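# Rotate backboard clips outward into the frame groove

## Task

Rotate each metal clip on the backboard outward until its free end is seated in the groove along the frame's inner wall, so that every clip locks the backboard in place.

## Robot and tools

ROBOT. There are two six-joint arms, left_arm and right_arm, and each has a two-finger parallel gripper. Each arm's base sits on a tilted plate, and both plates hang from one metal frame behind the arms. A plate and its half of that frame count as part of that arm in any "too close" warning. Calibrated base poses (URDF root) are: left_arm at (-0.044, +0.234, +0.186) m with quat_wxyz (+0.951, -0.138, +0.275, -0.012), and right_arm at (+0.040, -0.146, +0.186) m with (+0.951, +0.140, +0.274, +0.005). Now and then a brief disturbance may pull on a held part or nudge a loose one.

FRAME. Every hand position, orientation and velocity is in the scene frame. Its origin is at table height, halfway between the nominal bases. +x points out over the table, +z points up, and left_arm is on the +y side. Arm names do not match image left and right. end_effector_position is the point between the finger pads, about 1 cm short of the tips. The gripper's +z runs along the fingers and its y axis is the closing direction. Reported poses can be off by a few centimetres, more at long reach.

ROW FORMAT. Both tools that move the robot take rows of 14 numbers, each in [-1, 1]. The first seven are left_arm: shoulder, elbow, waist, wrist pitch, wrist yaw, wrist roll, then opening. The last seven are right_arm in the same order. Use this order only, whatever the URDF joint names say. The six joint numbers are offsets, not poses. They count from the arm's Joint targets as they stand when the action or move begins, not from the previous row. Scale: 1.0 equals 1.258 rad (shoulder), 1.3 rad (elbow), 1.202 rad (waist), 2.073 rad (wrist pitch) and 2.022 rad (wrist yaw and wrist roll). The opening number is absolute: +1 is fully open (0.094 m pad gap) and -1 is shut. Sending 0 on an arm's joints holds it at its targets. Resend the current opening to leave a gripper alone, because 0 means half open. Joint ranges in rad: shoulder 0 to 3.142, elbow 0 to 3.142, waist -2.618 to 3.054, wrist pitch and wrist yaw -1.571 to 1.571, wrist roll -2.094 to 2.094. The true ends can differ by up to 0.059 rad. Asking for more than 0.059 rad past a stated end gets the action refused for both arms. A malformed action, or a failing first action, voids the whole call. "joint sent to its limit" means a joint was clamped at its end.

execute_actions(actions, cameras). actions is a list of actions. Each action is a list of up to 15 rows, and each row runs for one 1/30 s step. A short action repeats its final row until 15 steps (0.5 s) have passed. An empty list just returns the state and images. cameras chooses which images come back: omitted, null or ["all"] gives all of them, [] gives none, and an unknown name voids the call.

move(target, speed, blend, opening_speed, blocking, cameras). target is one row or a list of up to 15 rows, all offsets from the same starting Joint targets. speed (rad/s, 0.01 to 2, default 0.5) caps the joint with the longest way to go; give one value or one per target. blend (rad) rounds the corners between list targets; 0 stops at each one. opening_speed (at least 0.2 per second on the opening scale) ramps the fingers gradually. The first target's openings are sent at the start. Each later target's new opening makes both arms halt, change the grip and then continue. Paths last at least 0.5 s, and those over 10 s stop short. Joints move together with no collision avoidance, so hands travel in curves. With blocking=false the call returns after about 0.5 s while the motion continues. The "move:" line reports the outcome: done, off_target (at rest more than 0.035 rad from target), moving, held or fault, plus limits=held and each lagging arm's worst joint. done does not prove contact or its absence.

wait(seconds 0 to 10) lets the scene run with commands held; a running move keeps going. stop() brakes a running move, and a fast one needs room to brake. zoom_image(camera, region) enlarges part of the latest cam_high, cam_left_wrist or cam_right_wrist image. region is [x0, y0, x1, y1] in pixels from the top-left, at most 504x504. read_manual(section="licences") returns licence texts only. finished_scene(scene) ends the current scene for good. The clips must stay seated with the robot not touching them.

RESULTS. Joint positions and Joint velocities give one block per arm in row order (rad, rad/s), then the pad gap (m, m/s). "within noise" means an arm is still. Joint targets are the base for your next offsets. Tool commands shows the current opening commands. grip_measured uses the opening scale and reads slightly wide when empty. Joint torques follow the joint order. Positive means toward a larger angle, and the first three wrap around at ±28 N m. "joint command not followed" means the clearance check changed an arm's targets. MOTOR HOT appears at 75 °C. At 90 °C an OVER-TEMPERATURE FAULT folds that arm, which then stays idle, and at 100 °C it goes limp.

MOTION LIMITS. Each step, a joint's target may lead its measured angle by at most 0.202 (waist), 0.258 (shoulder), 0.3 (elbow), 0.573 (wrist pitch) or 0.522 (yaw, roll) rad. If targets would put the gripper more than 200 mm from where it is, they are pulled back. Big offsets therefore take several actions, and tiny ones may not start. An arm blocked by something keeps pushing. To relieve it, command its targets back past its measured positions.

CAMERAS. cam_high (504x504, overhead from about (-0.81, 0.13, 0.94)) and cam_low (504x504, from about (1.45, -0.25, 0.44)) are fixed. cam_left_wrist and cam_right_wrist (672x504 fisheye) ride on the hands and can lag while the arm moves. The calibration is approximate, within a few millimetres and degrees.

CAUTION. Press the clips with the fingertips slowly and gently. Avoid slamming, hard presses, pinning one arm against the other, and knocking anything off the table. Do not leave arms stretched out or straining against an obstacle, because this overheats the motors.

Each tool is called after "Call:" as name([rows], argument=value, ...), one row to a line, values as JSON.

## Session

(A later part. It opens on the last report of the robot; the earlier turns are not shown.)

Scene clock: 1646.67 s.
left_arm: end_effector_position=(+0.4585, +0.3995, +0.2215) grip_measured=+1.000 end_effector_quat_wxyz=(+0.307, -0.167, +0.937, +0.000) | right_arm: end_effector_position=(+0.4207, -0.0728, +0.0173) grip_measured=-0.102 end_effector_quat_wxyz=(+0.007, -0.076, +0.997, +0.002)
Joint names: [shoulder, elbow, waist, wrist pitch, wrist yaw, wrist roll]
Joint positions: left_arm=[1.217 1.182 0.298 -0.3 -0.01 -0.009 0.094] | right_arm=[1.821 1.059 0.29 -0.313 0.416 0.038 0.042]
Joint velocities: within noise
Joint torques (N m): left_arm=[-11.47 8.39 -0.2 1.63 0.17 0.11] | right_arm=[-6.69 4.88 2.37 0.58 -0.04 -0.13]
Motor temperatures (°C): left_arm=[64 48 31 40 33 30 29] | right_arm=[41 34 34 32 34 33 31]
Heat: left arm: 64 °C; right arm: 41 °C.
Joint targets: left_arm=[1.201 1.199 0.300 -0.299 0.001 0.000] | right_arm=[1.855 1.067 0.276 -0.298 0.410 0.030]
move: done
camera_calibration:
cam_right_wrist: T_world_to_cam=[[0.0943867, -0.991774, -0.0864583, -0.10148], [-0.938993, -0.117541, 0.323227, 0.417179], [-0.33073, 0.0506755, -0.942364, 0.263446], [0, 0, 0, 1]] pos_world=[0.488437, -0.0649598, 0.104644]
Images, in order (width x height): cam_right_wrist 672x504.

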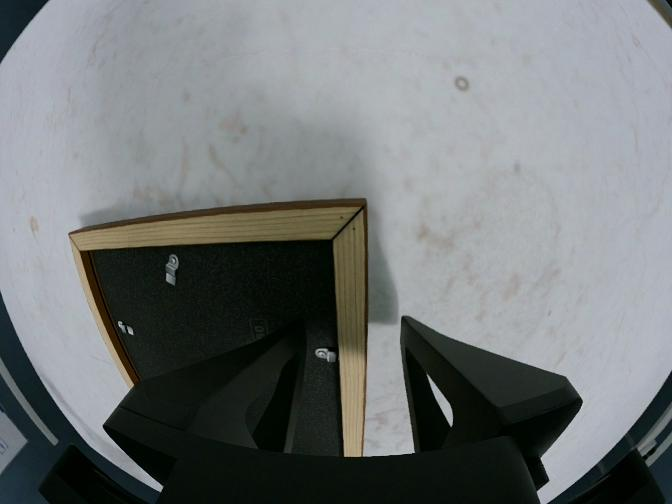

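Call:
move([
  [0,0,0,0,0,0,1,0,0,0,0,0,0,0.17],
  [0,0,0,0,0,0,1,-0.1176,-0.0069,0.0591,-0.0661,0.0158,0.0277,0.17],
], speed=0.4, cameras=["cam_right_wrist","cam_high"])

Scene clock: 1774.37 s.
left_arm: end_effector_position=(+0.4585, +0.3995, +0.2215) grip_measured=+1.000 end_effector_quat_wxyz=(+0.307, -0.167, +0.937, +0.000) | right_arm: end_effector_position=(+0.4228, -0.0724, +0.0520) grip_measured=+0.168 end_effector_quat_wxyz=(+0.014, -0.073, +0.997, +0.004)
Joint names: [shoulder, elbow, waist, wrist pitch, wrist yaw, wrist roll]
Joint positions: left_arm=[1.217 1.182 0.298 -0.3 -0.01 -0.009 0.094] | right_arm=[1.72 1.059 0.332 -0.416 0.434 0.078 0.055]
Joint velocities: within noise
Joint torques (N m): left_arm=[-11.44 8.38 -0.2 1.63 0.17 0.1] | right_arm=[-10.92 4.55 4.37 0.37 0.09 0.11]
Motor temperatures (°C): left_arm=[65 48 31 40 33 30 29] | right_arm=[41 34 34 31 34 33 31]
Heat: left arm: 65 °C; right arm: 41 °C.
Joint targets: left_arm=[1.201 1.199 0.300 -0.299 0.001 0.000] | right_arm=[1.706 1.058 0.347 -0.435 0.442 0.086]
move: done
camera_calibration:
cam_right_wrist: T_world_to_cam=[[0.0905017, -0.991796, -0.0902809, -0.0965086], [-0.943765, -0.114357, 0.31021, 0.410846], [-0.317989, 0.0571294, -0.946372, 0.292079], [0, 0, 0, 1]] pos_world=[0.489355, -0.0654201, 0.140253]
Images, in order (width x height): cam_high 504x504, cam_right_wrist 672x504.

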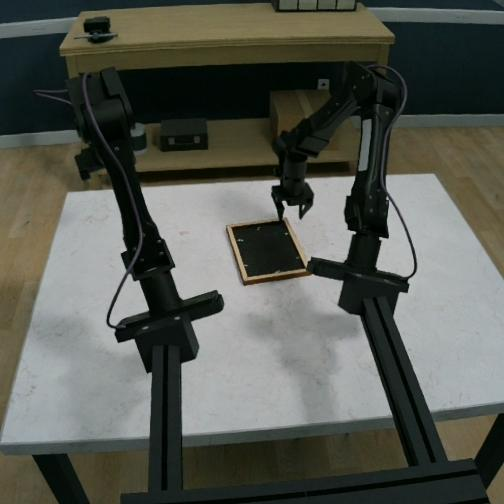

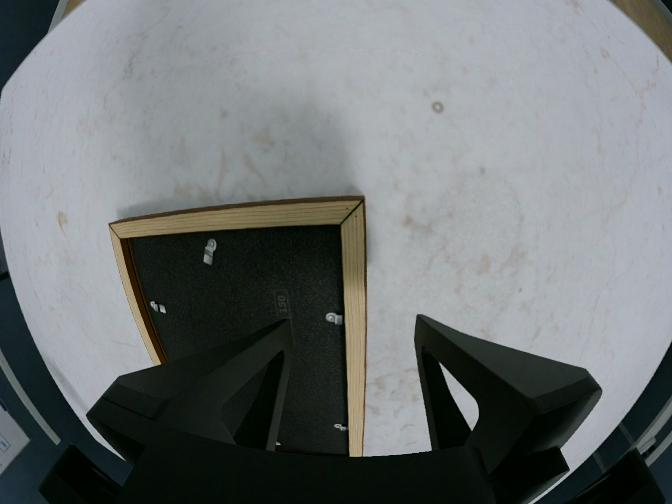

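Call:
move([
  [0,0,0,0,0,0,1,-0.0936,-0.0015,0.0408,-0.0654,0.011,0.024,0.17],
  [0,0,0,0,0,0,1,-0.1558,-0.396,0.3898,0.0232,0.0772,0.9614,0.17],
  [0,0,0,0,0,0,1,-0.005,-0.4396,0.2943,0.1554,0.0613,0.9792,0.17],
], speed=[0.4,0.8,0.4], blend=0.05, cameras=["cam_right_wrist","cam_high"])

Call:
zoom_image(camera="cam_right_wrist", region=[220, 180, 480, 380])

Scene clock: 1836.77 s.
left_arm: end_effector_position=(+0.4585, +0.3995, +0.2215) grip_measured=+1.000 end_effector_quat_wxyz=(+0.307, -0.167, +0.937, +0.000) | right_arm: end_effector_position=(+0.2428, -0.0242, +0.0488) grip_measured=+0.168 end_effector_quat_wxyz=(-0.003, +0.650, +0.760, +0.000)
Joint names: [shoulder, elbow, waist, wrist pitch, wrist yaw, wrist roll]
Joint positions: left_arm=[1.217 1.182 0.298 -0.3 -0.01 -0.009 0.094] | right_arm=[1.685 0.496 0.711 -0.122 0.569 2.058 0.055]
Joint velocities: within noise
Joint torques (N m): left_arm=[-11.45 8.38 -0.2 1.64 0.17 0.11] | right_arm=[-3.89 2.17 2.19 0.56 -0.01 0.1]
Motor temperatures (°C): left_arm=[65 48 31 40 33 30 29] | right_arm=[46 34 35 31 34 33 31]
Heat: left arm: 65 °C; right arm: 46 °C.
Joint targets: left_arm=[1.201 1.199 0.300 -0.299 0.001 0.000] | right_arm=[1.700 0.487 0.701 -0.113 0.566 2.067]
move: done
camera_calibration:
cam_right_wrist: T_world_to_cam=[[-0.992187, -0.0980947, -0.0770908, 0.251204], [-0.11867, 0.932741, 0.340457, 0.070997], [0.0385088, 0.346945, -0.937095, 0.149081], [0, 0, 0, 1]] pos_world=[0.251926, -0.0933029, 0.134897]
Images, in order (width x height): cam_high 504x504, cam_right_wrist 672x504.

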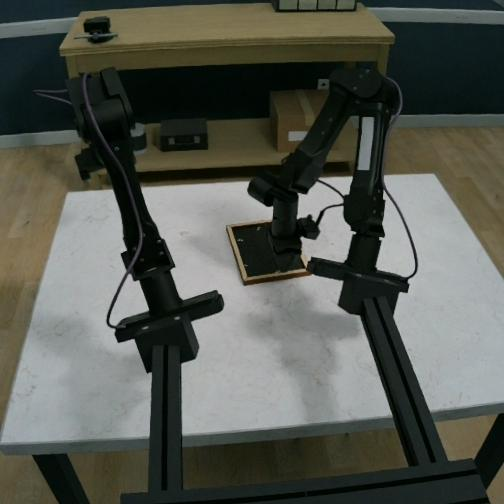

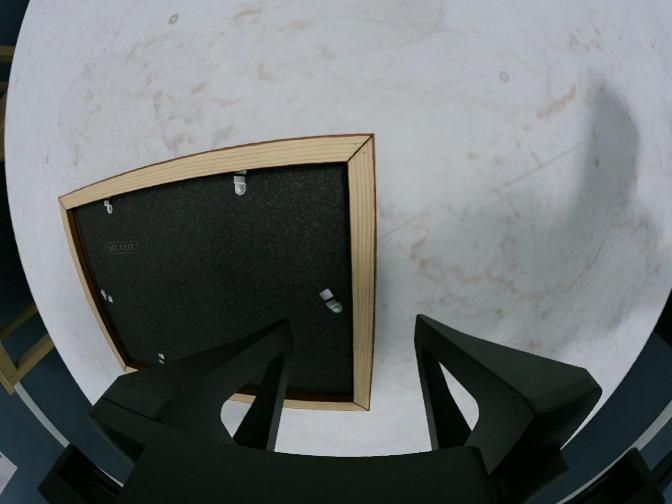

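Scaled by 1.938 from the camera's 672x504 image, which has a finer 960x720 frame.

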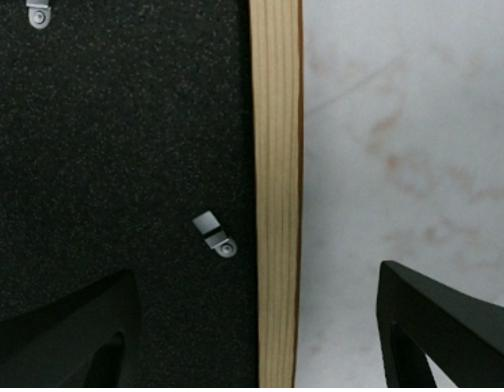

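Call:
move(target=[0,0,0,0,0,0,1,0.0056,-0.0262,-0.0083,0.0239,0.0026,-0.0153,0.17], speed=0.3, cameras=["cam_right_wrist"])

Call:
zoom_image(camera="cam_right_wrist", region=[250, 230, 450, 380])

Scene clock: 1875.37 s.
left_arm: end_effector_position=(+0.4585, +0.3995, +0.2215) grip_measured=+1.000 end_effector_quat_wxyz=(+0.307, -0.167, +0.937, +0.000) | right_arm: end_effector_position=(+0.2377, -0.0280, +0.0445) grip_measured=+0.168 end_effector_quat_wxyz=(-0.002, +0.650, +0.760, +0.001)
Joint names: [shoulder, elbow, waist, wrist pitch, wrist yaw, wrist roll]
Joint positions: left_arm=[1.217 1.182 0.298 -0.3 -0.01 -0.009 0.094] | right_arm=[1.691 0.463 0.701 -0.072 0.568 2.044 0.055]
Joint velocities: within noise
Joint torques (N m): left_arm=[-11.45 8.36 -0.21 1.62 0.17 0.11] | right_arm=[-3.66 1.84 1.94 0.56 -0.02 -0.08]
Motor temperatures (°C): left_arm=[66 48 31 40 33 30 29] | right_arm=[40 33 34 31 34 33 31]
Heat: left arm: 66 °C; right arm: 40 °C.
Joint targets: left_arm=[1.201 1.199 0.300 -0.299 0.001 0.000] | right_arm=[1.707 0.453 0.691 -0.063 0.571 2.035]
move: done
camera_calibration:
cam_right_wrist: T_world_to_cam=[[-0.99177, -0.0986239, -0.0816412, 0.245505], [-0.120758, 0.932432, 0.34057, 0.0758804], [0.0425365, 0.347626, -0.936668, 0.145605], [0, 0, 0, 1]] pos_world=[0.246455, -0.0971569, 0.130585]
Images, in order (width x height): cam_right_wrist 672x504.

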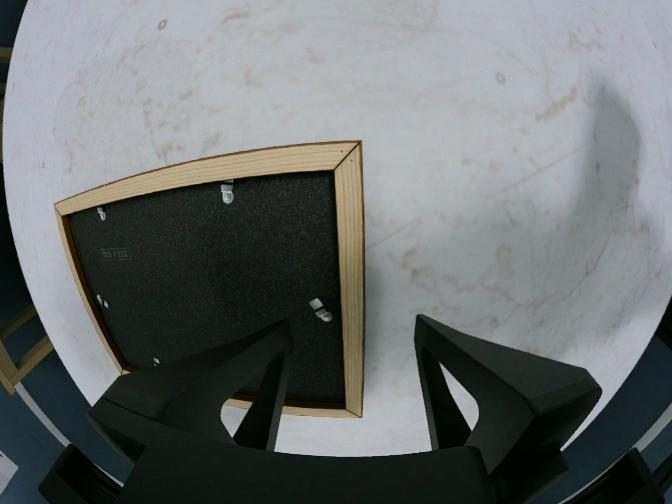

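Scaled by 2.520 from the camera's 672x504 image, which has a finer 960x720 frame.

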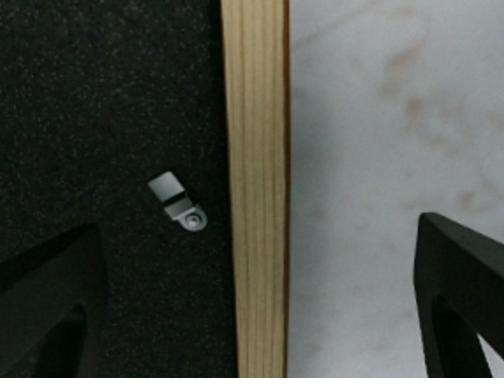

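Call:
move(target=[0,0,0,0,0,0,1,0.1232,-0.0046,-0.0674,0.0999,-0.0153,-0.0445,0.17], speed=0.15, cameras=["cam_right_wrist"])

Call:
zoom_image(camera="cam_right_wrist", region=[250, 230, 450, 380])

Scene clock: 1889.73 s.
left_arm: end_effector_position=(+0.4585, +0.3995, +0.2215) grip_measured=+1.000 end_effector_quat_wxyz=(+0.307, -0.167, +0.937, +0.000) | right_arm: end_effector_position=(+0.2356, -0.0290, +0.0165) grip_measured=+0.168 end_effector_quat_wxyz=(-0.001, +0.645, +0.764, +0.000)
Joint names: [shoulder, elbow, waist, wrist pitch, wrist yaw, wrist roll]
Joint positions: left_arm=[1.217 1.182 0.298 -0.3 -0.01 -0.009 0.094] | right_arm=[1.823 0.451 0.633 0.11 0.55 1.958 0.055]
Joint velocities: within noise
Joint torques (N m): left_arm=[-11.48 8.39 -0.21 1.63 0.17 0.1] | right_arm=[-2.06 1.33 1.44 0.73 -0.11 -0.15]
Motor temperatures (°C): left_arm=[66 48 31 40 33 30 29] | right_arm=[40 33 34 31 34 33 31]
Heat: left arm: 66 °C; right arm: 40 °C.
Joint targets: left_arm=[1.201 1.199 0.300 -0.299 0.001 0.000] | right_arm=[1.862 0.447 0.610 0.144 0.540 1.946]
move: off_target (right_arm); right_arm: the shoulder is farthest, 0.039 rad from its target
camera_calibration:
cam_right_wrist: T_world_to_cam=[[-0.990804, -0.109319, -0.0797248, 0.240434], [-0.13004, 0.93213, 0.337969, 0.0883767], [0.0373674, 0.345229, -0.937774, 0.120974], [0, 0, 0, 1]] pos_world=[0.245195, -0.0978582, 0.102746]
Images, in order (width x height): cam_right_wrist 672x504.

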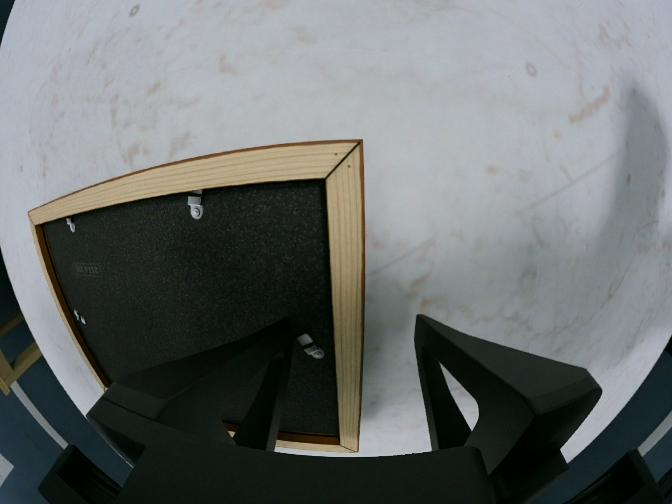

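Scaled by 2.520 from the camera's 672x504 image, which has a finer 960x720 frame.

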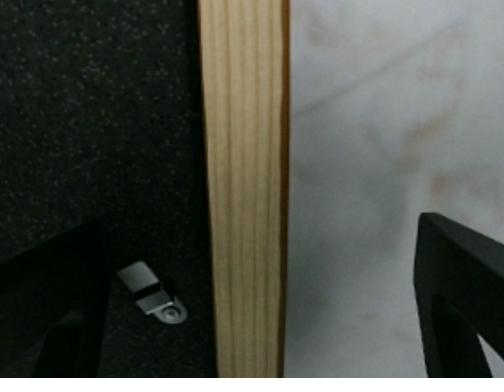

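Call:
move(target=[0,0,0,0,0,0,1,0,0,0,0,0,0,-0.75], opening_speed=0.5, cameras=["cam_right_wrist"])

Call:
zoom_image(camera="cam_right_wrist", region=[250, 230, 450, 380])

Scene clock: 1908.63 s.
left_arm: end_effector_position=(+0.4585, +0.3995, +0.2215) grip_measured=+1.000 end_effector_quat_wxyz=(+0.307, -0.167, +0.937, +0.000) | right_arm: end_effector_position=(+0.2369, -0.0282, +0.0161) grip_measured=-0.741 end_effector_quat_wxyz=(+0.001, +0.645, +0.764, +0.002)
Joint names: [shoulder, elbow, waist, wrist pitch, wrist yaw, wrist roll]
Joint positions: left_arm=[1.217 1.182 0.298 -0.3 -0.01 -0.009 0.094] | right_arm=[1.826 0.451 0.635 0.121 0.554 1.954 0.012]
Joint velocities: within noise
Joint torques (N m): left_arm=[-11.47 8.38 -0.24 1.64 0.17 0.11] | right_arm=[-2.24 1.47 1.2 0.67 -0.13 -0.13]
Motor temperatures (°C): left_arm=[66 48 31 40 33 30 29] | right_arm=[39 33 34 31 34 33 31]
Heat: left arm: 66 °C; right arm: 39 °C.
Joint targets: left_arm=[1.201 1.199 0.300 -0.299 0.001 0.000] | right_arm=[1.862 0.447 0.610 0.144 0.540 1.946]
move: off_target (right_arm); right_arm: the shoulder is farthest, 0.036 rad from its target
camera_calibration:
cam_right_wrist: T_world_to_cam=[[-0.989944, -0.111234, -0.087398, 0.241673], [-0.134491, 0.931597, 0.337698, 0.0889452], [0.0438563, 0.346056, -0.937188, 0.118798], [0, 0, 0, 1]] pos_world=[0.245995, -0.0970897, 0.102421]
Images, in order (width x height): cam_right_wrist 672x504.

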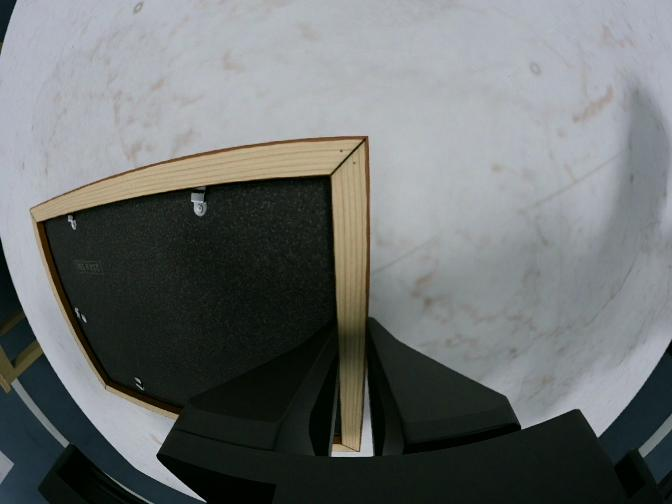

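Scaled by 2.520 from the camera's 672x504 image, which has a finer 960x720 frame.

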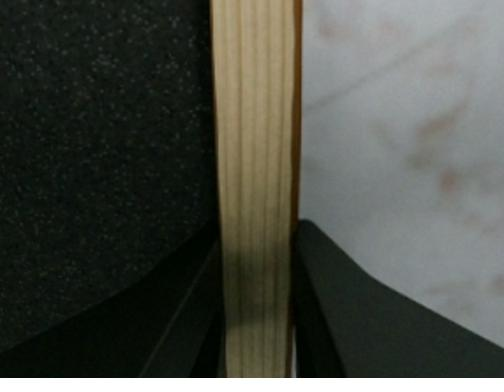

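Call:
move([
  [0,0,0,0,0,0,1,0,0,0,0,0,0,-0.1],
  [0,0,0,0,0,0,1,-0.1534,0.0215,0.0882,-0.1138,0.0193,0.0534,-0.1],
], speed=0.3, cameras=["cam_right_wrist"])

Call:
zoom_image(camera="cam_right_wrist", region=[250, 230, 450, 380])

Scene clock: 1918.73 s.
left_arm: end_effector_position=(+0.4585, +0.3995, +0.2215) grip_measured=+1.000 end_effector_quat_wxyz=(+0.307, -0.167, +0.937, +0.000) | right_arm: end_effector_position=(+0.2412, -0.0266, +0.0457) grip_measured=-0.102 end_effector_quat_wxyz=(-0.001, +0.653, +0.757, +0.007)
Joint names: [shoulder, elbow, waist, wrist pitch, wrist yaw, wrist roll]
Joint positions: left_arm=[1.217 1.182 0.298 -0.3 -0.01 -0.009 0.094] | right_arm=[1.683 0.465 0.699 -0.067 0.566 2.045 0.042]
Joint velocities: within noise
Joint torques (N m): left_arm=[-11.43 8.39 -0.23 1.63 0.18 0.11] | right_arm=[-6.71 3.71 4.15 0.23 0.06 0.06]
Motor temperatures (°C): left_arm=[66 48 31 40 33 30 29] | right_arm=[39 33 34 31 34 33 31]
Heat: left arm: 66 °C; right arm: 39 °C.
Joint targets: left_arm=[1.201 1.199 0.300 -0.299 0.001 0.000] | right_arm=[1.669 0.474 0.716 -0.092 0.580 2.053]
move: done
camera_calibration:
cam_right_wrist: T_world_to_cam=[[-0.991997, -0.0874554, -0.0910636, 0.249967], [-0.113931, 0.93088, 0.347105, 0.0726664], [0.0544131, 0.354702, -0.933395, 0.143224], [0, 0, 0, 1]] pos_world=[0.248452, -0.0965847, 0.131225]
Images, in order (width x height): cam_right_wrist 672x504.

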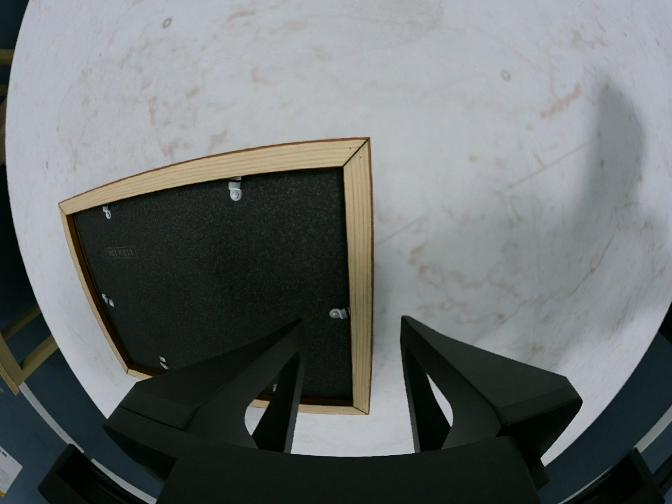

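Scaled by 2.520 from the camera's 672x504 image, which has a finer 960x720 frame.

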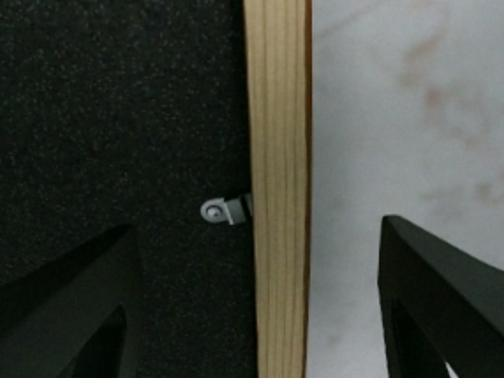

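Call:
move(target=[0,0,0,0,0,0,1,0.3283,0.7415,-0.0641,-0.2682,-0.0115,-0.0371,0.6], speed=0.6, cameras=["cam_right_wrist","cam_high"])

Call:
zoom_image(camera="cam_right_wrist", region=[200, 180, 500, 400])

Scene clock: 1992.30 s.
left_arm: end_effector_position=(+0.4585, +0.3995, +0.2215) grip_measured=+1.000 end_effector_quat_wxyz=(+0.307, -0.167, +0.937, +0.000) | right_arm: end_effector_position=(+0.4260, +0.0646, +0.0618) grip_measured=+0.598 end_effector_quat_wxyz=(+0.002, +0.653, +0.757, +0.006)
Joint names: [shoulder, elbow, waist, wrist pitch, wrist yaw, wrist roll]
Joint positions: left_arm=[1.217 1.182 0.298 -0.3 -0.01 -0.009 0.094] | right_arm=[2.055 1.424 0.65 -0.623 0.558 1.987 0.075]
Joint velocities: within noise
Joint torques (N m): left_arm=[-11.43 8.38 -0.23 1.63 0.16 0.1] | right_arm=[-8.13 6.49 4.53 0.29 -0.06 -0.11]
Motor temperatures (°C): left_arm=[66 48 31 40 33 30 29] | right_arm=[39 33 35 31 34 33 31]
Heat: left arm: 66 °C; right arm: 39 °C.
Joint targets: left_arm=[1.201 1.199 0.300 -0.299 0.001 0.000] | right_arm=[2.082 1.439 0.639 -0.648 0.556 1.978]
move: done
camera_calibration:
cam_right_wrist: T_world_to_cam=[[-0.991474, -0.0897092, -0.0945061, 0.442873], [-0.116936, 0.932556, 0.341564, 0.00474605], [0.0574907, 0.349703, -0.935095, 0.114967], [0, 0, 0, 1]] pos_world=[0.433043, -0.00490063, 0.147738]
Images, in order (width x height): cam_high 504x504, cam_right_wrist 672x504.

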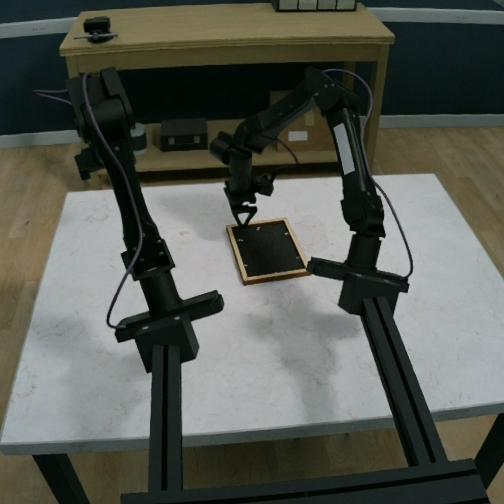

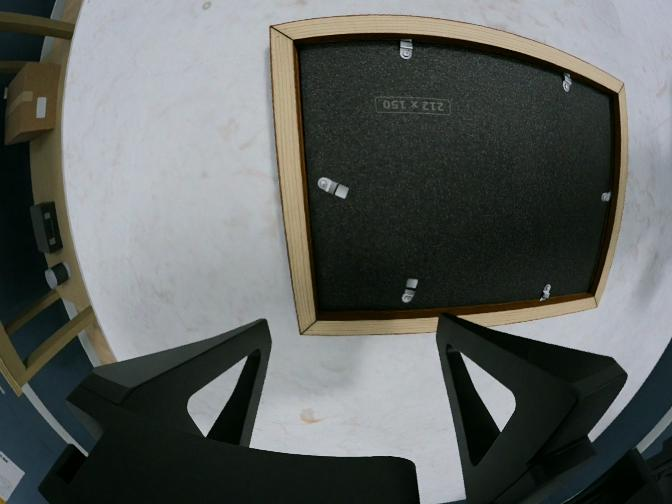

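Scaled by 1.680 from the camera's 672x504 image, which has a finer 960x720 frame.

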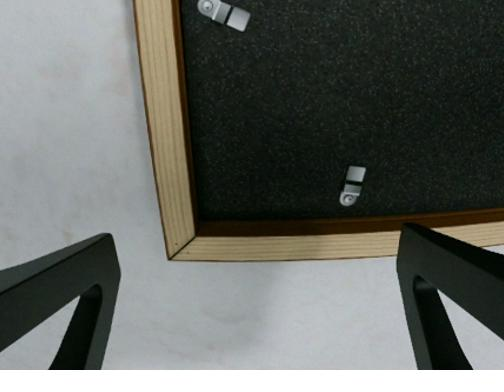

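Call:
move(target=[0,0,0,0,0,0,1,0.0318,-0.0354,-0.0341,0.0545,-0.0099,-0.0188,0.745], speed=0.2, cameras=["cam_right_wrist"])

Call:
zoom_image(camera="cam_right_wrist", region=[200, 180, 500, 400])

Scene clock: 2088.73 s.
left_arm: end_effector_position=(+0.4585, +0.3995, +0.2215) grip_measured=+1.000 end_effector_quat_wxyz=(+0.307, -0.167, +0.937, +0.000) | right_arm: end_effector_position=(+0.4260, +0.0609, +0.0366) grip_measured=+0.743 end_effector_quat_wxyz=(-0.001, +0.655, +0.755, +0.006)
Joint names: [shoulder, elbow, waist, wrist pitch, wrist yaw, wrist roll]
Joint positions: left_arm=[1.217 1.182 0.298 -0.3 -0.01 -0.009 0.094] | right_arm=[2.097 1.406 0.608 -0.544 0.539 1.949 0.082]
Joint velocities: within noise
Joint torques (N m): left_arm=[-11.45 8.4 -0.18 1.63 0.16 0.11] | right_arm=[-8.61 3.55 4.57 0.57 -0.06 -0.16]
Motor temperatures (°C): left_arm=[66 48 31 40 33 30 29] | right_arm=[43 34 35 31 34 33 31]
Heat: left arm: 66 °C; right arm: 43 °C.
Joint targets: left_arm=[1.201 1.199 0.300 -0.299 0.001 0.000] | right_arm=[2.122 1.392 0.598 -0.535 0.536 1.940]
move: done
camera_calibration:
cam_right_wrist: T_world_to_cam=[[-0.992639, -0.0832401, -0.0879691, 0.44008], [-0.108782, 0.93209, 0.345506, 0.0131335], [0.0532352, 0.352532, -0.934284, 0.0943559], [0, 0, 0, 1]] pos_world=[0.433247, -0.00887277, 0.122331]
Images, in order (width x height): cam_right_wrist 672x504.

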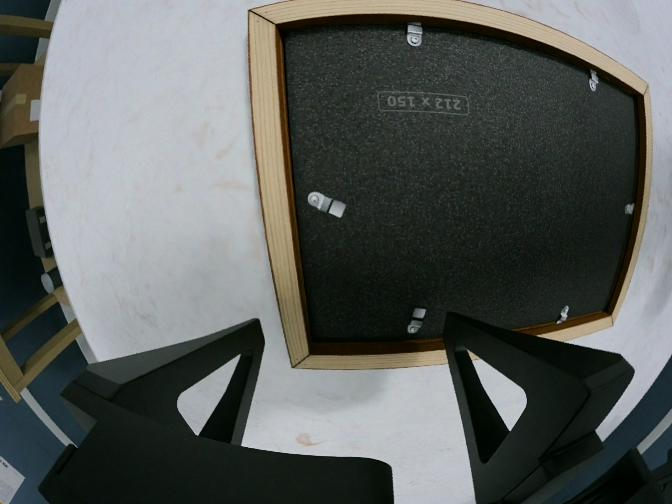

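Scaled by 1.680 from the camera's 672x504 image, which has a finer 960x720 frame.

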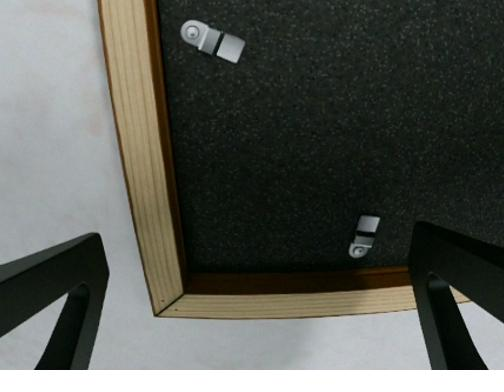

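Call:
move(target=[0,0,0,0,0,0,1,0.0437,0.0015,-0.0216,0.0328,-0.0042,-0.0138,0.745], speed=0.15, cameras=["cam_right_wrist"])

Call:
zoom_image(camera="cam_right_wrist", region=[200, 200, 500, 420])

Scene clock: 2106.40 s.
left_arm: end_effector_position=(+0.4585, +0.3995, +0.2215) grip_measured=+1.000 end_effector_quat_wxyz=(+0.307, -0.167, +0.937, +0.000) | right_arm: end_effector_position=(+0.4237, +0.0620, +0.0184) grip_measured=+0.743 end_effector_quat_wxyz=(-0.004, +0.651, +0.759, +0.003)
Joint names: [shoulder, elbow, waist, wrist pitch, wrist yaw, wrist roll]
Joint positions: left_arm=[1.217 1.182 0.298 -0.3 -0.01 -0.009 0.094] | right_arm=[2.14 1.406 0.588 -0.497 0.529 1.92 0.082]
Joint velocities: within noise
Joint torques (N m): left_arm=[-11.45 8.36 -0.21 1.63 0.16 0.11] | right_arm=[-7.68 3.69 4.11 0.69 -0.03 -0.12]
Motor temperatures (°C): left_arm=[66 48 31 40 33 30 29] | right_arm=[42 33 35 31 34 33 31]
Heat: left arm: 66 °C; right arm: 42 °C.
Joint targets: left_arm=[1.201 1.199 0.300 -0.299 0.001 0.000] | right_arm=[2.177 1.394 0.572 -0.467 0.528 1.913]
move: off_target (right_arm); right_arm: the shoulder is farthest, 0.037 rad from its target
camera_calibration:
cam_right_wrist: T_world_to_cam=[[-0.992263, -0.0940593, -0.0810426, 0.43667], [-0.11648, 0.93121, 0.345369, 0.0215079], [0.0429825, 0.352137, -0.934961, 0.0814283], [0, 0, 0, 1]] pos_world=[0.432297, -0.00762939, 0.104093]
Images, in order (width x height): cam_right_wrist 672x504.

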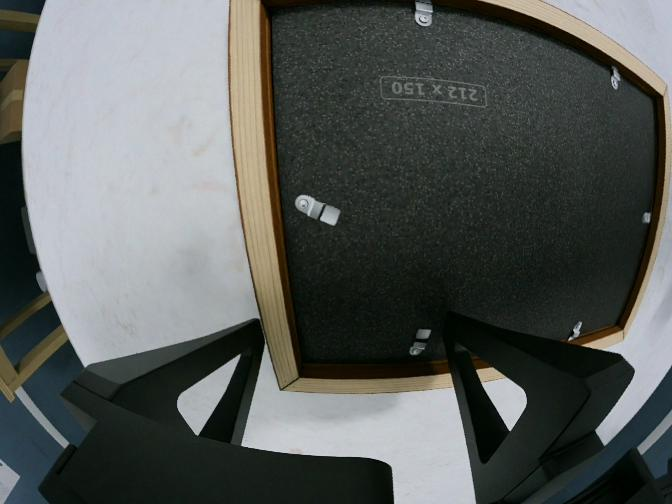

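Scaled by 1.680 from the camera's 672x504 image, which has a finer 960x720 frame.

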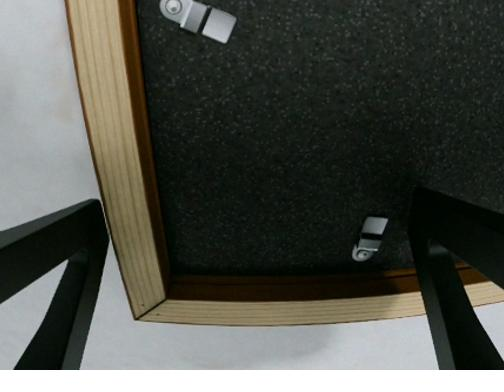

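Call:
move(target=[0,0,0,0,0,0,1,0,0,0,0,0,0,0.32], opening_speed=0.4, cameras=["cam_right_wrist"])

Call:
zoom_image(camera="cam_right_wrist", region=[200, 200, 500, 420])

Scene clock: 2123.43 s.
left_arm: end_effector_position=(+0.4585, +0.3995, +0.2215) grip_measured=+1.000 end_effector_quat_wxyz=(+0.307, -0.167, +0.937, +0.000) | right_arm: end_effector_position=(+0.4286, +0.0647, +0.0185) grip_measured=+0.323 end_effector_quat_wxyz=(+0.000, +0.655, +0.756, +0.013)
Joint names: [shoulder, elbow, waist, wrist pitch, wrist yaw, wrist roll]
Joint positions: left_arm=[1.217 1.182 0.298 -0.3 -0.01 -0.009 0.094] | right_arm=[2.14 1.406 0.588 -0.473 0.529 1.917 0.062]
Joint velocities: within noise
Joint torques (N m): left_arm=[-11.47 8.36 -0.21 1.63 0.17 0.1] | right_arm=[-7.84 3.58 4.08 0.56 -0.02 -0.06]
Motor temperatures (°C): left_arm=[66 48 31 40 33 30 29] | right_arm=[42 33 35 31 34 33 31]
Heat: left arm: 66 °C; right arm: 42 °C.
Joint targets: left_arm=[1.201 1.199 0.300 -0.299 0.001 0.000] | right_arm=[2.177 1.394 0.572 -0.467 0.528 1.912]
move: off_target (right_arm); right_arm: the shoulder is farthest, 0.037 rad from its target
camera_calibration:
cam_right_wrist: T_world_to_cam=[[-0.991392, -0.0839223, -0.100493, 0.441106], [-0.114372, 0.928702, 0.35275, 0.0187098], [0.0637245, 0.361207, -0.930306, 0.0707889], [0, 0, 0, 1]] pos_world=[0.434938, -0.00592659, 0.103584]
Images, in order (width x height): cam_right_wrist 672x504.

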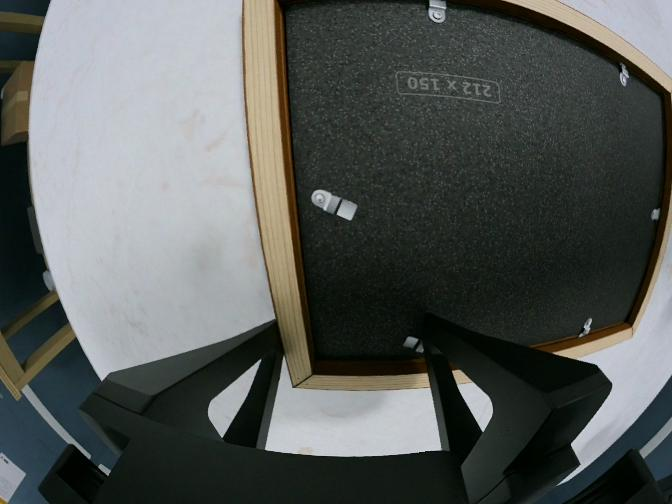

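Scaled by 1.680 from the camera's 672x504 image, which has a finer 960x720 frame.

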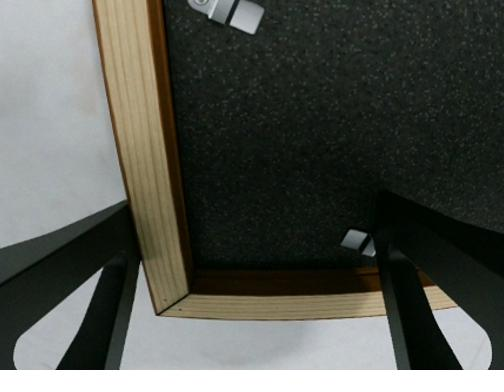

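Call:
move([
  [0,0,0,0,0,0,1,0,0,0,0,0,0,0.7],
  [0,0,0,0,0,0,1,-0.0946,0.0046,0.0516,-0.0603,0.0138,0.0287,0.7],
  [0,0,0,0,0,0,1,-0.0374,-0.0069,0.1181,-0.0593,0.0232,-0.7136,0.7],
  [0,0,0,0,0,0,1,-0.0374,-0.0069,0.1181,-0.0593,0.0232,-0.7136,0.17],
], speed=[0.4,0.4,0.8,0.5], cameras=["cam_right_wrist"])

Call:
zoom_image(camera="cam_right_wrist", region=[200, 200, 500, 420])

Scene clock: 2148.23 s.
left_arm: end_effector_position=(+0.4585, +0.3995, +0.2215) grip_measured=+1.000 end_effector_quat_wxyz=(+0.307, -0.167, +0.937, +0.000) | right_arm: end_effector_position=(+0.4072, +0.0840, +0.0503) grip_measured=+0.172 end_effector_quat_wxyz=(+0.005, -0.065, +0.998, +0.006)
Joint names: [shoulder, elbow, waist, wrist pitch, wrist yaw, wrist roll]
Joint positions: left_arm=[1.217 1.182 0.298 -0.3 -0.01 -0.009 0.094] | right_arm=[2.104 1.4 0.689 -0.572 0.564 0.478 0.055]
Joint velocities: within noise
Joint torques (N m): left_arm=[-11.45 8.38 -0.17 1.63 0.16 0.11] | right_arm=[-8.23 3.73 7.41 0.32 0.11 -0.1]
Motor temperatures (°C): left_arm=[66 48 31 40 33 30 29] | right_arm=[43 33 36 31 34 33 31]
Heat: left arm: 66 °C; right arm: 43 °C.
Joint targets: left_arm=[1.201 1.199 0.300 -0.299 0.001 0.000] | right_arm=[2.130 1.385 0.714 -0.590 0.575 0.470]
move: done
camera_calibration:
cam_right_wrist: T_world_to_cam=[[0.0728055, -0.992976, -0.0932625, 0.0673651], [-0.939773, -0.0996136, 0.326962, 0.410803], [-0.333956, 0.0638409, -0.940424, 0.282246], [0, 0, 0, 1]] pos_world=[0.475415, 0.0897947, 0.137396]
Images, in order (width x height): cam_right_wrist 672x504.

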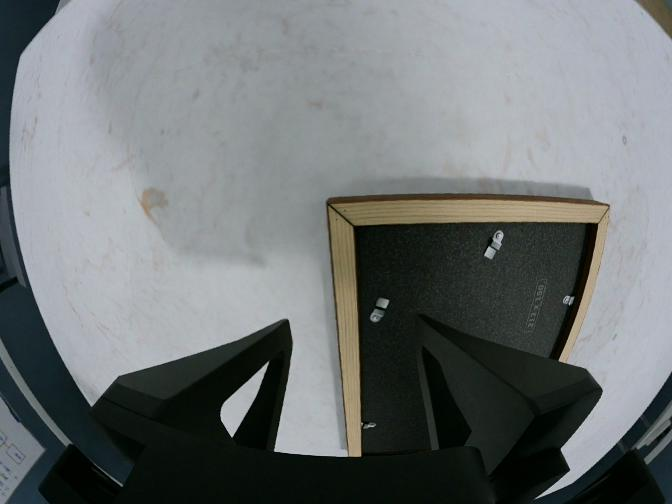

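Scaled by 1.680 from the camera's 672x504 image, which has a finer 960x720 frame.

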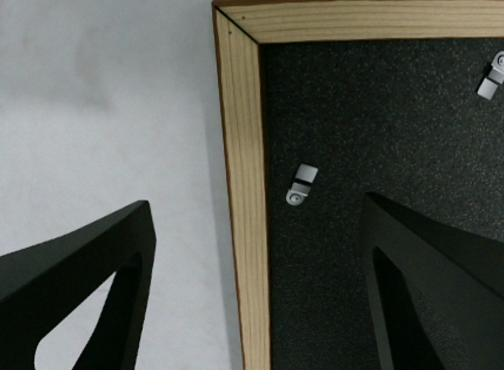

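Call:
move(target=[0,0,0,0,0,0,1,0.0652,-0.001,-0.0674,0.0632,-0.0138,-0.0302,0.17], speed=0.15, cameras=["cam_right_wrist"])

Call:
zoom_image(camera="cam_right_wrist", region=[200, 200, 500, 420])

Scene clock: 2170.43 s.
left_arm: end_effector_position=(+0.4585, +0.3995, +0.2215) grip_measured=+1.000 end_effector_quat_wxyz=(+0.307, -0.167, +0.937, +0.000) | right_arm: end_effector_position=(+0.4039, +0.0841, +0.0188) grip_measured=+0.171 end_effector_quat_wxyz=(-0.001, -0.077, +0.997, +0.002)
Joint names: [shoulder, elbow, waist, wrist pitch, wrist yaw, wrist roll]
Joint positions: left_arm=[1.217 1.182 0.298 -0.3 -0.01 -0.009 0.094] | right_arm=[2.178 1.4 0.651 -0.494 0.553 0.421 0.055]
Joint velocities: within noise
Joint torques (N m): left_arm=[-11.45 8.39 -0.2 1.63 0.17 0.11] | right_arm=[-7.75 3.22 4.14 0.79 -0.06 -0.19]
Motor temperatures (°C): left_arm=[67 48 31 40 33 30 29] | right_arm=[42 34 37 31 34 33 31]
Heat: left arm: 67 °C; right arm: 42 °C.
Joint targets: left_arm=[1.201 1.199 0.300 -0.299 0.001 0.000] | right_arm=[2.212 1.384 0.633 -0.459 0.547 0.408]
move: done
camera_calibration:
cam_right_wrist: T_world_to_cam=[[0.0953836, -0.991706, -0.0861463, 0.0553716], [-0.93318, -0.119208, 0.339065, 0.416801], [-0.346523, 0.0480486, -0.93681, 0.257825], [0, 0, 0, 1]] pos_world=[0.473011, 0.0922103, 0.10498]
Images, in order (width x height): cam_right_wrist 672x504.

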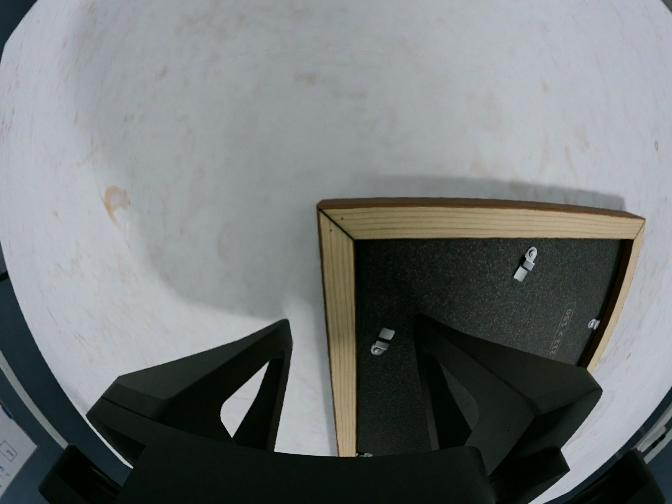

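Scaled by 1.680 from the camera's 672x504 image, which has a finer 960x720 frame.

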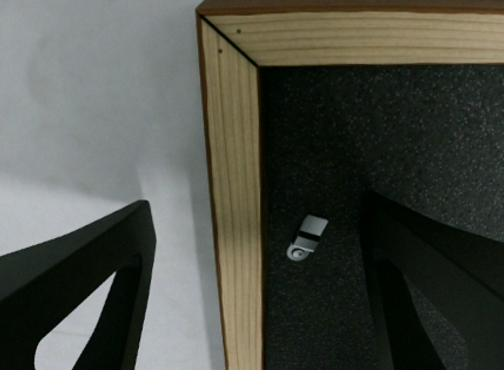

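Call:
move(target=[0,0,0,0,0,0,1,0,-0.006,0,0.002,0,0,-0.75], opening_speed=0.5, cameras=["cam_right_wrist"])

Scene clock: 2183.53 s.
left_arm: end_effector_position=(+0.4585, +0.3995, +0.2215) grip_measured=+1.000 end_effector_quat_wxyz=(+0.307, -0.167, +0.937, +0.000) | right_arm: end_effector_position=(+0.4066, +0.0884, +0.0184) grip_measured=-0.742 end_effector_quat_wxyz=(+0.005, -0.073, +0.997, +0.011)
Joint names: [shoulder, elbow, waist, wrist pitch, wrist yaw, wrist roll]
Joint positions: left_arm=[1.217 1.182 0.298 -0.3 -0.01 -0.009 0.094] | right_arm=[2.178 1.396 0.651 -0.467 0.543 0.416 0.012]
Joint velocities: within noise
Joint torques (N m): left_arm=[-11.45 8.36 -0.23 1.63 0.17 0.1] | right_arm=[-7.71 2.86 4.29 0.58 0.02 -0.11]
Motor temperatures (°C): left_arm=[67 48 31 40 33 30 29] | right_arm=[42 33 36 31 34 33 31]
Heat: left arm: 67 °C; right arm: 42 °C.
Joint targets: left_arm=[1.201 1.199 0.300 -0.299 0.001 0.000] | right_arm=[2.212 1.376 0.633 -0.455 0.547 0.408]
move: done
camera_calibration:
cam_right_wrist: T_world_to_cam=[[0.0894442, -0.990496, -0.104485, 0.0619719], [-0.937808, -0.119085, 0.326091, 0.422123], [-0.335434, 0.0688201, -0.939546, 0.251875], [0, 0, 0, 1]] pos_world=[0.474814, 0.0943173, 0.105473]
Images, in order (width x height): cam_right_wrist 672x504.

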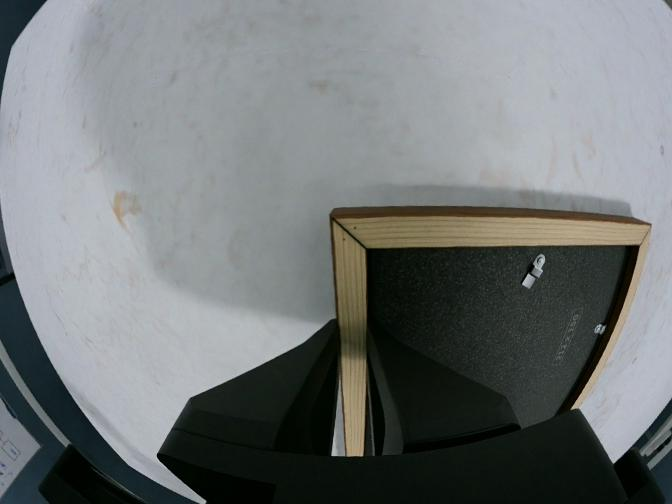

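Call:
move([
  [0,0,0,0,0,0,1,0,0,0,0,0,0,0.17],
  [0,0,0,0,0,0,1,-0.1002,0.0185,0.0632,-0.0632,0.0124,0.0391,0.17],
], speed=0.3, cameras=["cam_right_wrist"])

Call:
zoom_image(camera="cam_right_wrist", region=[300, 200, 500, 350])

Scene clock: 2195.13 s.
left_arm: end_effector_position=(+0.4585, +0.3995, +0.2215) grip_measured=+1.000 end_effector_quat_wxyz=(+0.307, -0.167, +0.937, +0.000) | right_arm: end_effector_position=(+0.4076, +0.0846, +0.0511) grip_measured=+0.168 end_effector_quat_wxyz=(+0.006, -0.063, +0.998, +0.008)
Joint names: [shoulder, elbow, waist, wrist pitch, wrist yaw, wrist roll]
Joint positions: left_arm=[1.217 1.182 0.298 -0.3 -0.01 -0.009 0.094] | right_arm=[2.101 1.396 0.689 -0.567 0.561 0.479 0.055]
Joint velocities: within noise
Joint torques (N m): left_arm=[-11.47 8.38 -0.23 1.64 0.17 0.11] | right_arm=[-12.25 5.31 7.02 0.29 0.08 0.09]
Motor temperatures (°C): left_arm=[67 48 31 40 33 30 29] | right_arm=[42 33 36 31 34 33 31]
Heat: left arm: 67 °C; right arm: 42 °C.
Joint targets: left_arm=[1.201 1.199 0.300 -0.299 0.001 0.000] | right_arm=[2.086 1.400 0.709 -0.586 0.572 0.488]
move: done
camera_calibration:
cam_right_wrist: T_world_to_cam=[[0.0691852, -0.992722, -0.0985697, 0.0697225], [-0.940896, -0.0977716, 0.324278, 0.411429], [-0.331555, 0.0703086, -0.940812, 0.281571], [0, 0, 0, 1]] pos_world=[0.475644, 0.0896442, 0.138361]
Images, in order (width x height): cam_right_wrist 672x504.

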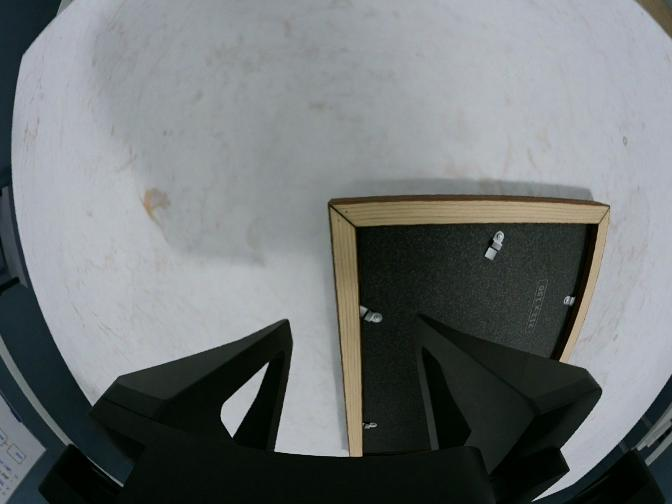

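Scaled by 2.520 from the camera's 672x504 image, which has a finer 960x720 frame.

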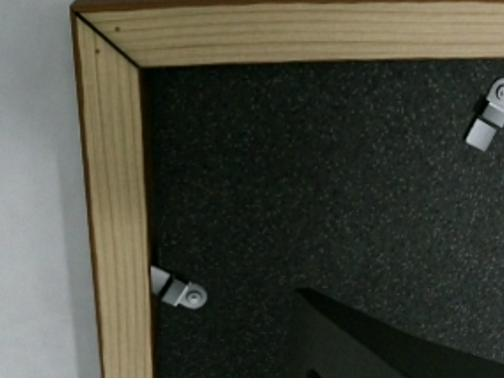

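Call:
move([
  [0,0,0,0,0,0,1,0.1049,0,-0.0552,0.0620,-0.0109,-0.0341,0.17],
], speed=0.15, cameras=["cam_right_wrist"])

Call:
zoom_image(camera="cam_right_wrist", region=[200, 200, 500, 420])

Scene clock: 2229.73 s.
left_arm: end_effector_position=(+0.4585, +0.3995, +0.2215) grip_measured=+1.000 end_effector_quat_wxyz=(+0.307, -0.167, +0.937, +0.000) | right_arm: end_effector_position=(+0.4013, +0.0866, +0.0187) grip_measured=+0.168 end_effector_quat_wxyz=(-0.001, -0.075, +0.997, +0.002)
Joint names: [shoulder, elbow, waist, wrist pitch, wrist yaw, wrist roll]
Joint positions: left_arm=[1.217 1.182 0.298 -0.3 -0.01 -0.009 0.094] | right_arm=[2.181 1.396 0.658 -0.49 0.556 0.432 0.055]
Joint velocities: within noise
Joint torques (N m): left_arm=[-11.45 8.39 -0.2 1.63 0.17 0.11] | right_arm=[-7.47 4.81 4.36 0.72 -0.05 -0.15]
Motor temperatures (°C): left_arm=[67 48 31 40 33 30 29] | right_arm=[49 33 38 31 34 33 31]
Heat: left arm: 67 °C; right arm: 49 °C.
Joint targets: left_arm=[1.201 1.199 0.300 -0.299 0.001 0.000] | right_arm=[2.218 1.400 0.642 -0.457 0.550 0.419]
move: off_target (right_arm); right_arm: the shoulder is farthest, 0.036 rad from its target
camera_calibration:
cam_right_wrist: T_world_to_cam=[[0.0923225, -0.991996, -0.0861457, 0.0593224], [-0.93395, -0.116269, 0.337961, 0.414845], [-0.345272, 0.0492544, -0.937209, 0.256095], [0, 0, 0, 1]] pos_world=[0.47039, 0.0944675, 0.104923]
Images, in order (width x height): cam_right_wrist 672x504.

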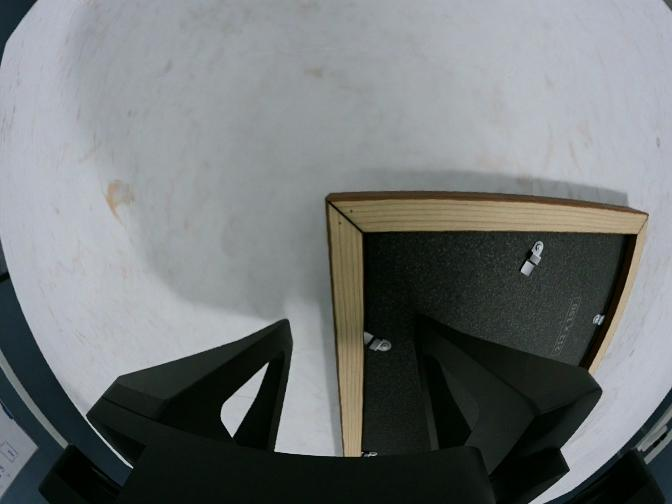

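Scaled by 1.680 from the camera's 672x504 image, which has a finer 960x720 frame.

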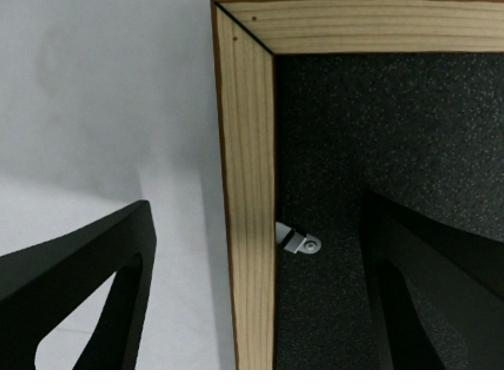

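Call:
move([
  [0,0,0,0,0,0,1,0.002,0.0105,-0.0005,-0.003,0,0,0.17],
], speed=0.15, cameras=[])

Scene clock: 2253.83 s.
left_arm: end_effector_position=(+0.4585, +0.3995, +0.2215) grip_measured=+1.000 end_effector_quat_wxyz=(+0.307, -0.167, +0.937, +0.000) | right_arm: end_effector_position=(+0.4026, +0.0872, +0.0190) grip_measured=+0.168 end_effector_quat_wxyz=(+0.000, -0.075, +0.997, +0.003)
Joint names: [shoulder, elbow, waist, wrist pitch, wrist yaw, wrist roll]
Joint positions: left_arm=[1.217 1.182 0.298 -0.3 -0.01 -0.009 0.094] | right_arm=[2.182 1.4 0.658 -0.49 0.556 0.43 0.055]
Joint velocities: within noise
Joint torques (N m): left_arm=[-11.45 8.42 -0.23 1.63 0.18 0.11] | right_arm=[-7.46 5.81 4.41 0.68 -0.06 -0.1]
Motor temperatures (°C): left_arm=[67 48 31 40 33 30 29] | right_arm=[43 33 36 31 34 33 31]
Heat: left arm: 67 °C; right arm: 43 °C.
Joint targets: left_arm=[1.201 1.199 0.300 -0.299 0.001 0.000] | right_arm=[2.220 1.414 0.642 -0.464 0.550 0.419]
move: off_target (right_arm); right_arm: the shoulder is farthest, 0.038 rad from its target
No camera images: "cameras" was empty.

Good (along ≈10.3). Squeeze.

Call:
move([
  [0,0,0,0,0,0,1,0,0,0,0,0,0,-0.75],
  [0,0,0,0,0,0,1,0,0,0,0,0,0,0.0],
  [0,0,0,0,0,0,1,-0.1063,-0.006,0.0562,-0.0587,0.011,0.0341,0.0],
], speed=0.3, opening_speed=0.7, cameras=["cam_right_wrist"])

Call:
zoom_image(camera="cam_right_wrist", region=[300, 200, 500, 350])

Scene clock: 2266.17 s.
left_arm: end_effector_position=(+0.4585, +0.3995, +0.2215) grip_measured=+1.000 end_effector_quat_wxyz=(+0.307, -0.167, +0.937, +0.000) | right_arm: end_effector_position=(+0.4116, +0.0860, +0.0526) grip_measured=-0.002 end_effector_quat_wxyz=(+0.010, -0.060, +0.998, +0.010)
Joint names: [shoulder, elbow, waist, wrist pitch, wrist yaw, wrist roll]
Joint positions: left_arm=[1.217 1.182 0.298 -0.3 -0.01 -0.009 0.094] | right_arm=[2.101 1.407 0.689 -0.566 0.562 0.479 0.047]
Joint velocities: left_arm=[within noise] | right_arm=[-0.007 -0.002 0.002 0.037 0.037 -0.154 -0.001]
Joint torques (N m): left_arm=[-11.45 8.4 -0.21 1.62 0.17 0.1] | right_arm=[-12.22 4.83 6.91 0.35 0.08 0.07]
Motor temperatures (°C): left_arm=[67 48 31 40 33 30 29] | right_arm=[42 34 36 31 34 33 31]
Heat: left arm: 67 °C; right arm: 42 °C.
Joint targets: left_arm=[1.201 1.199 0.300 -0.299 0.001 0.000] | right_arm=[2.087 1.406 0.710 -0.585 0.572 0.488]
move: done; target 2's new numbers were sent with right_arm's shoulder 0.036 rad from that target
camera_calibration:
cam_right_wrist: T_world_to_cam=[[0.0639079, -0.992654, -0.102734, 0.0733357], [-0.943866, -0.0935542, 0.316804, 0.416125], [-0.324088, 0.0767206, -0.942911, 0.280679], [0, 0, 0, 1]] pos_world=[0.479045, 0.0901934, 0.140359]
Images, in order (width x height): cam_right_wrist 672x504.

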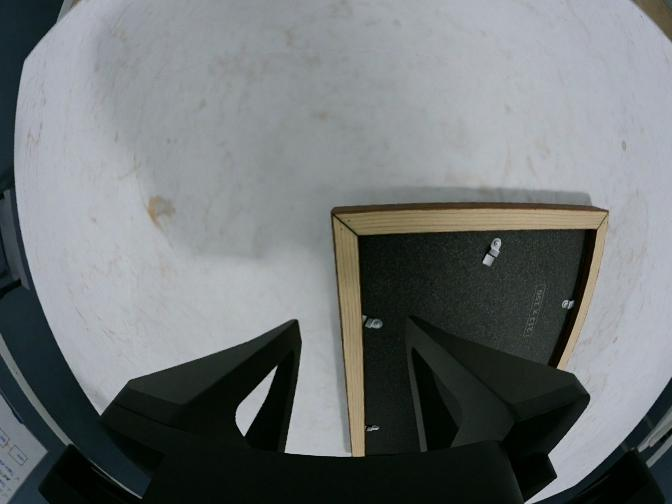

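Scaled by 2.520 from the camera's 672x504 image, which has a finer 960x720 frame.

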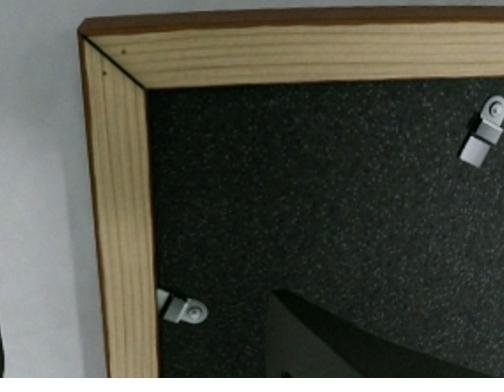

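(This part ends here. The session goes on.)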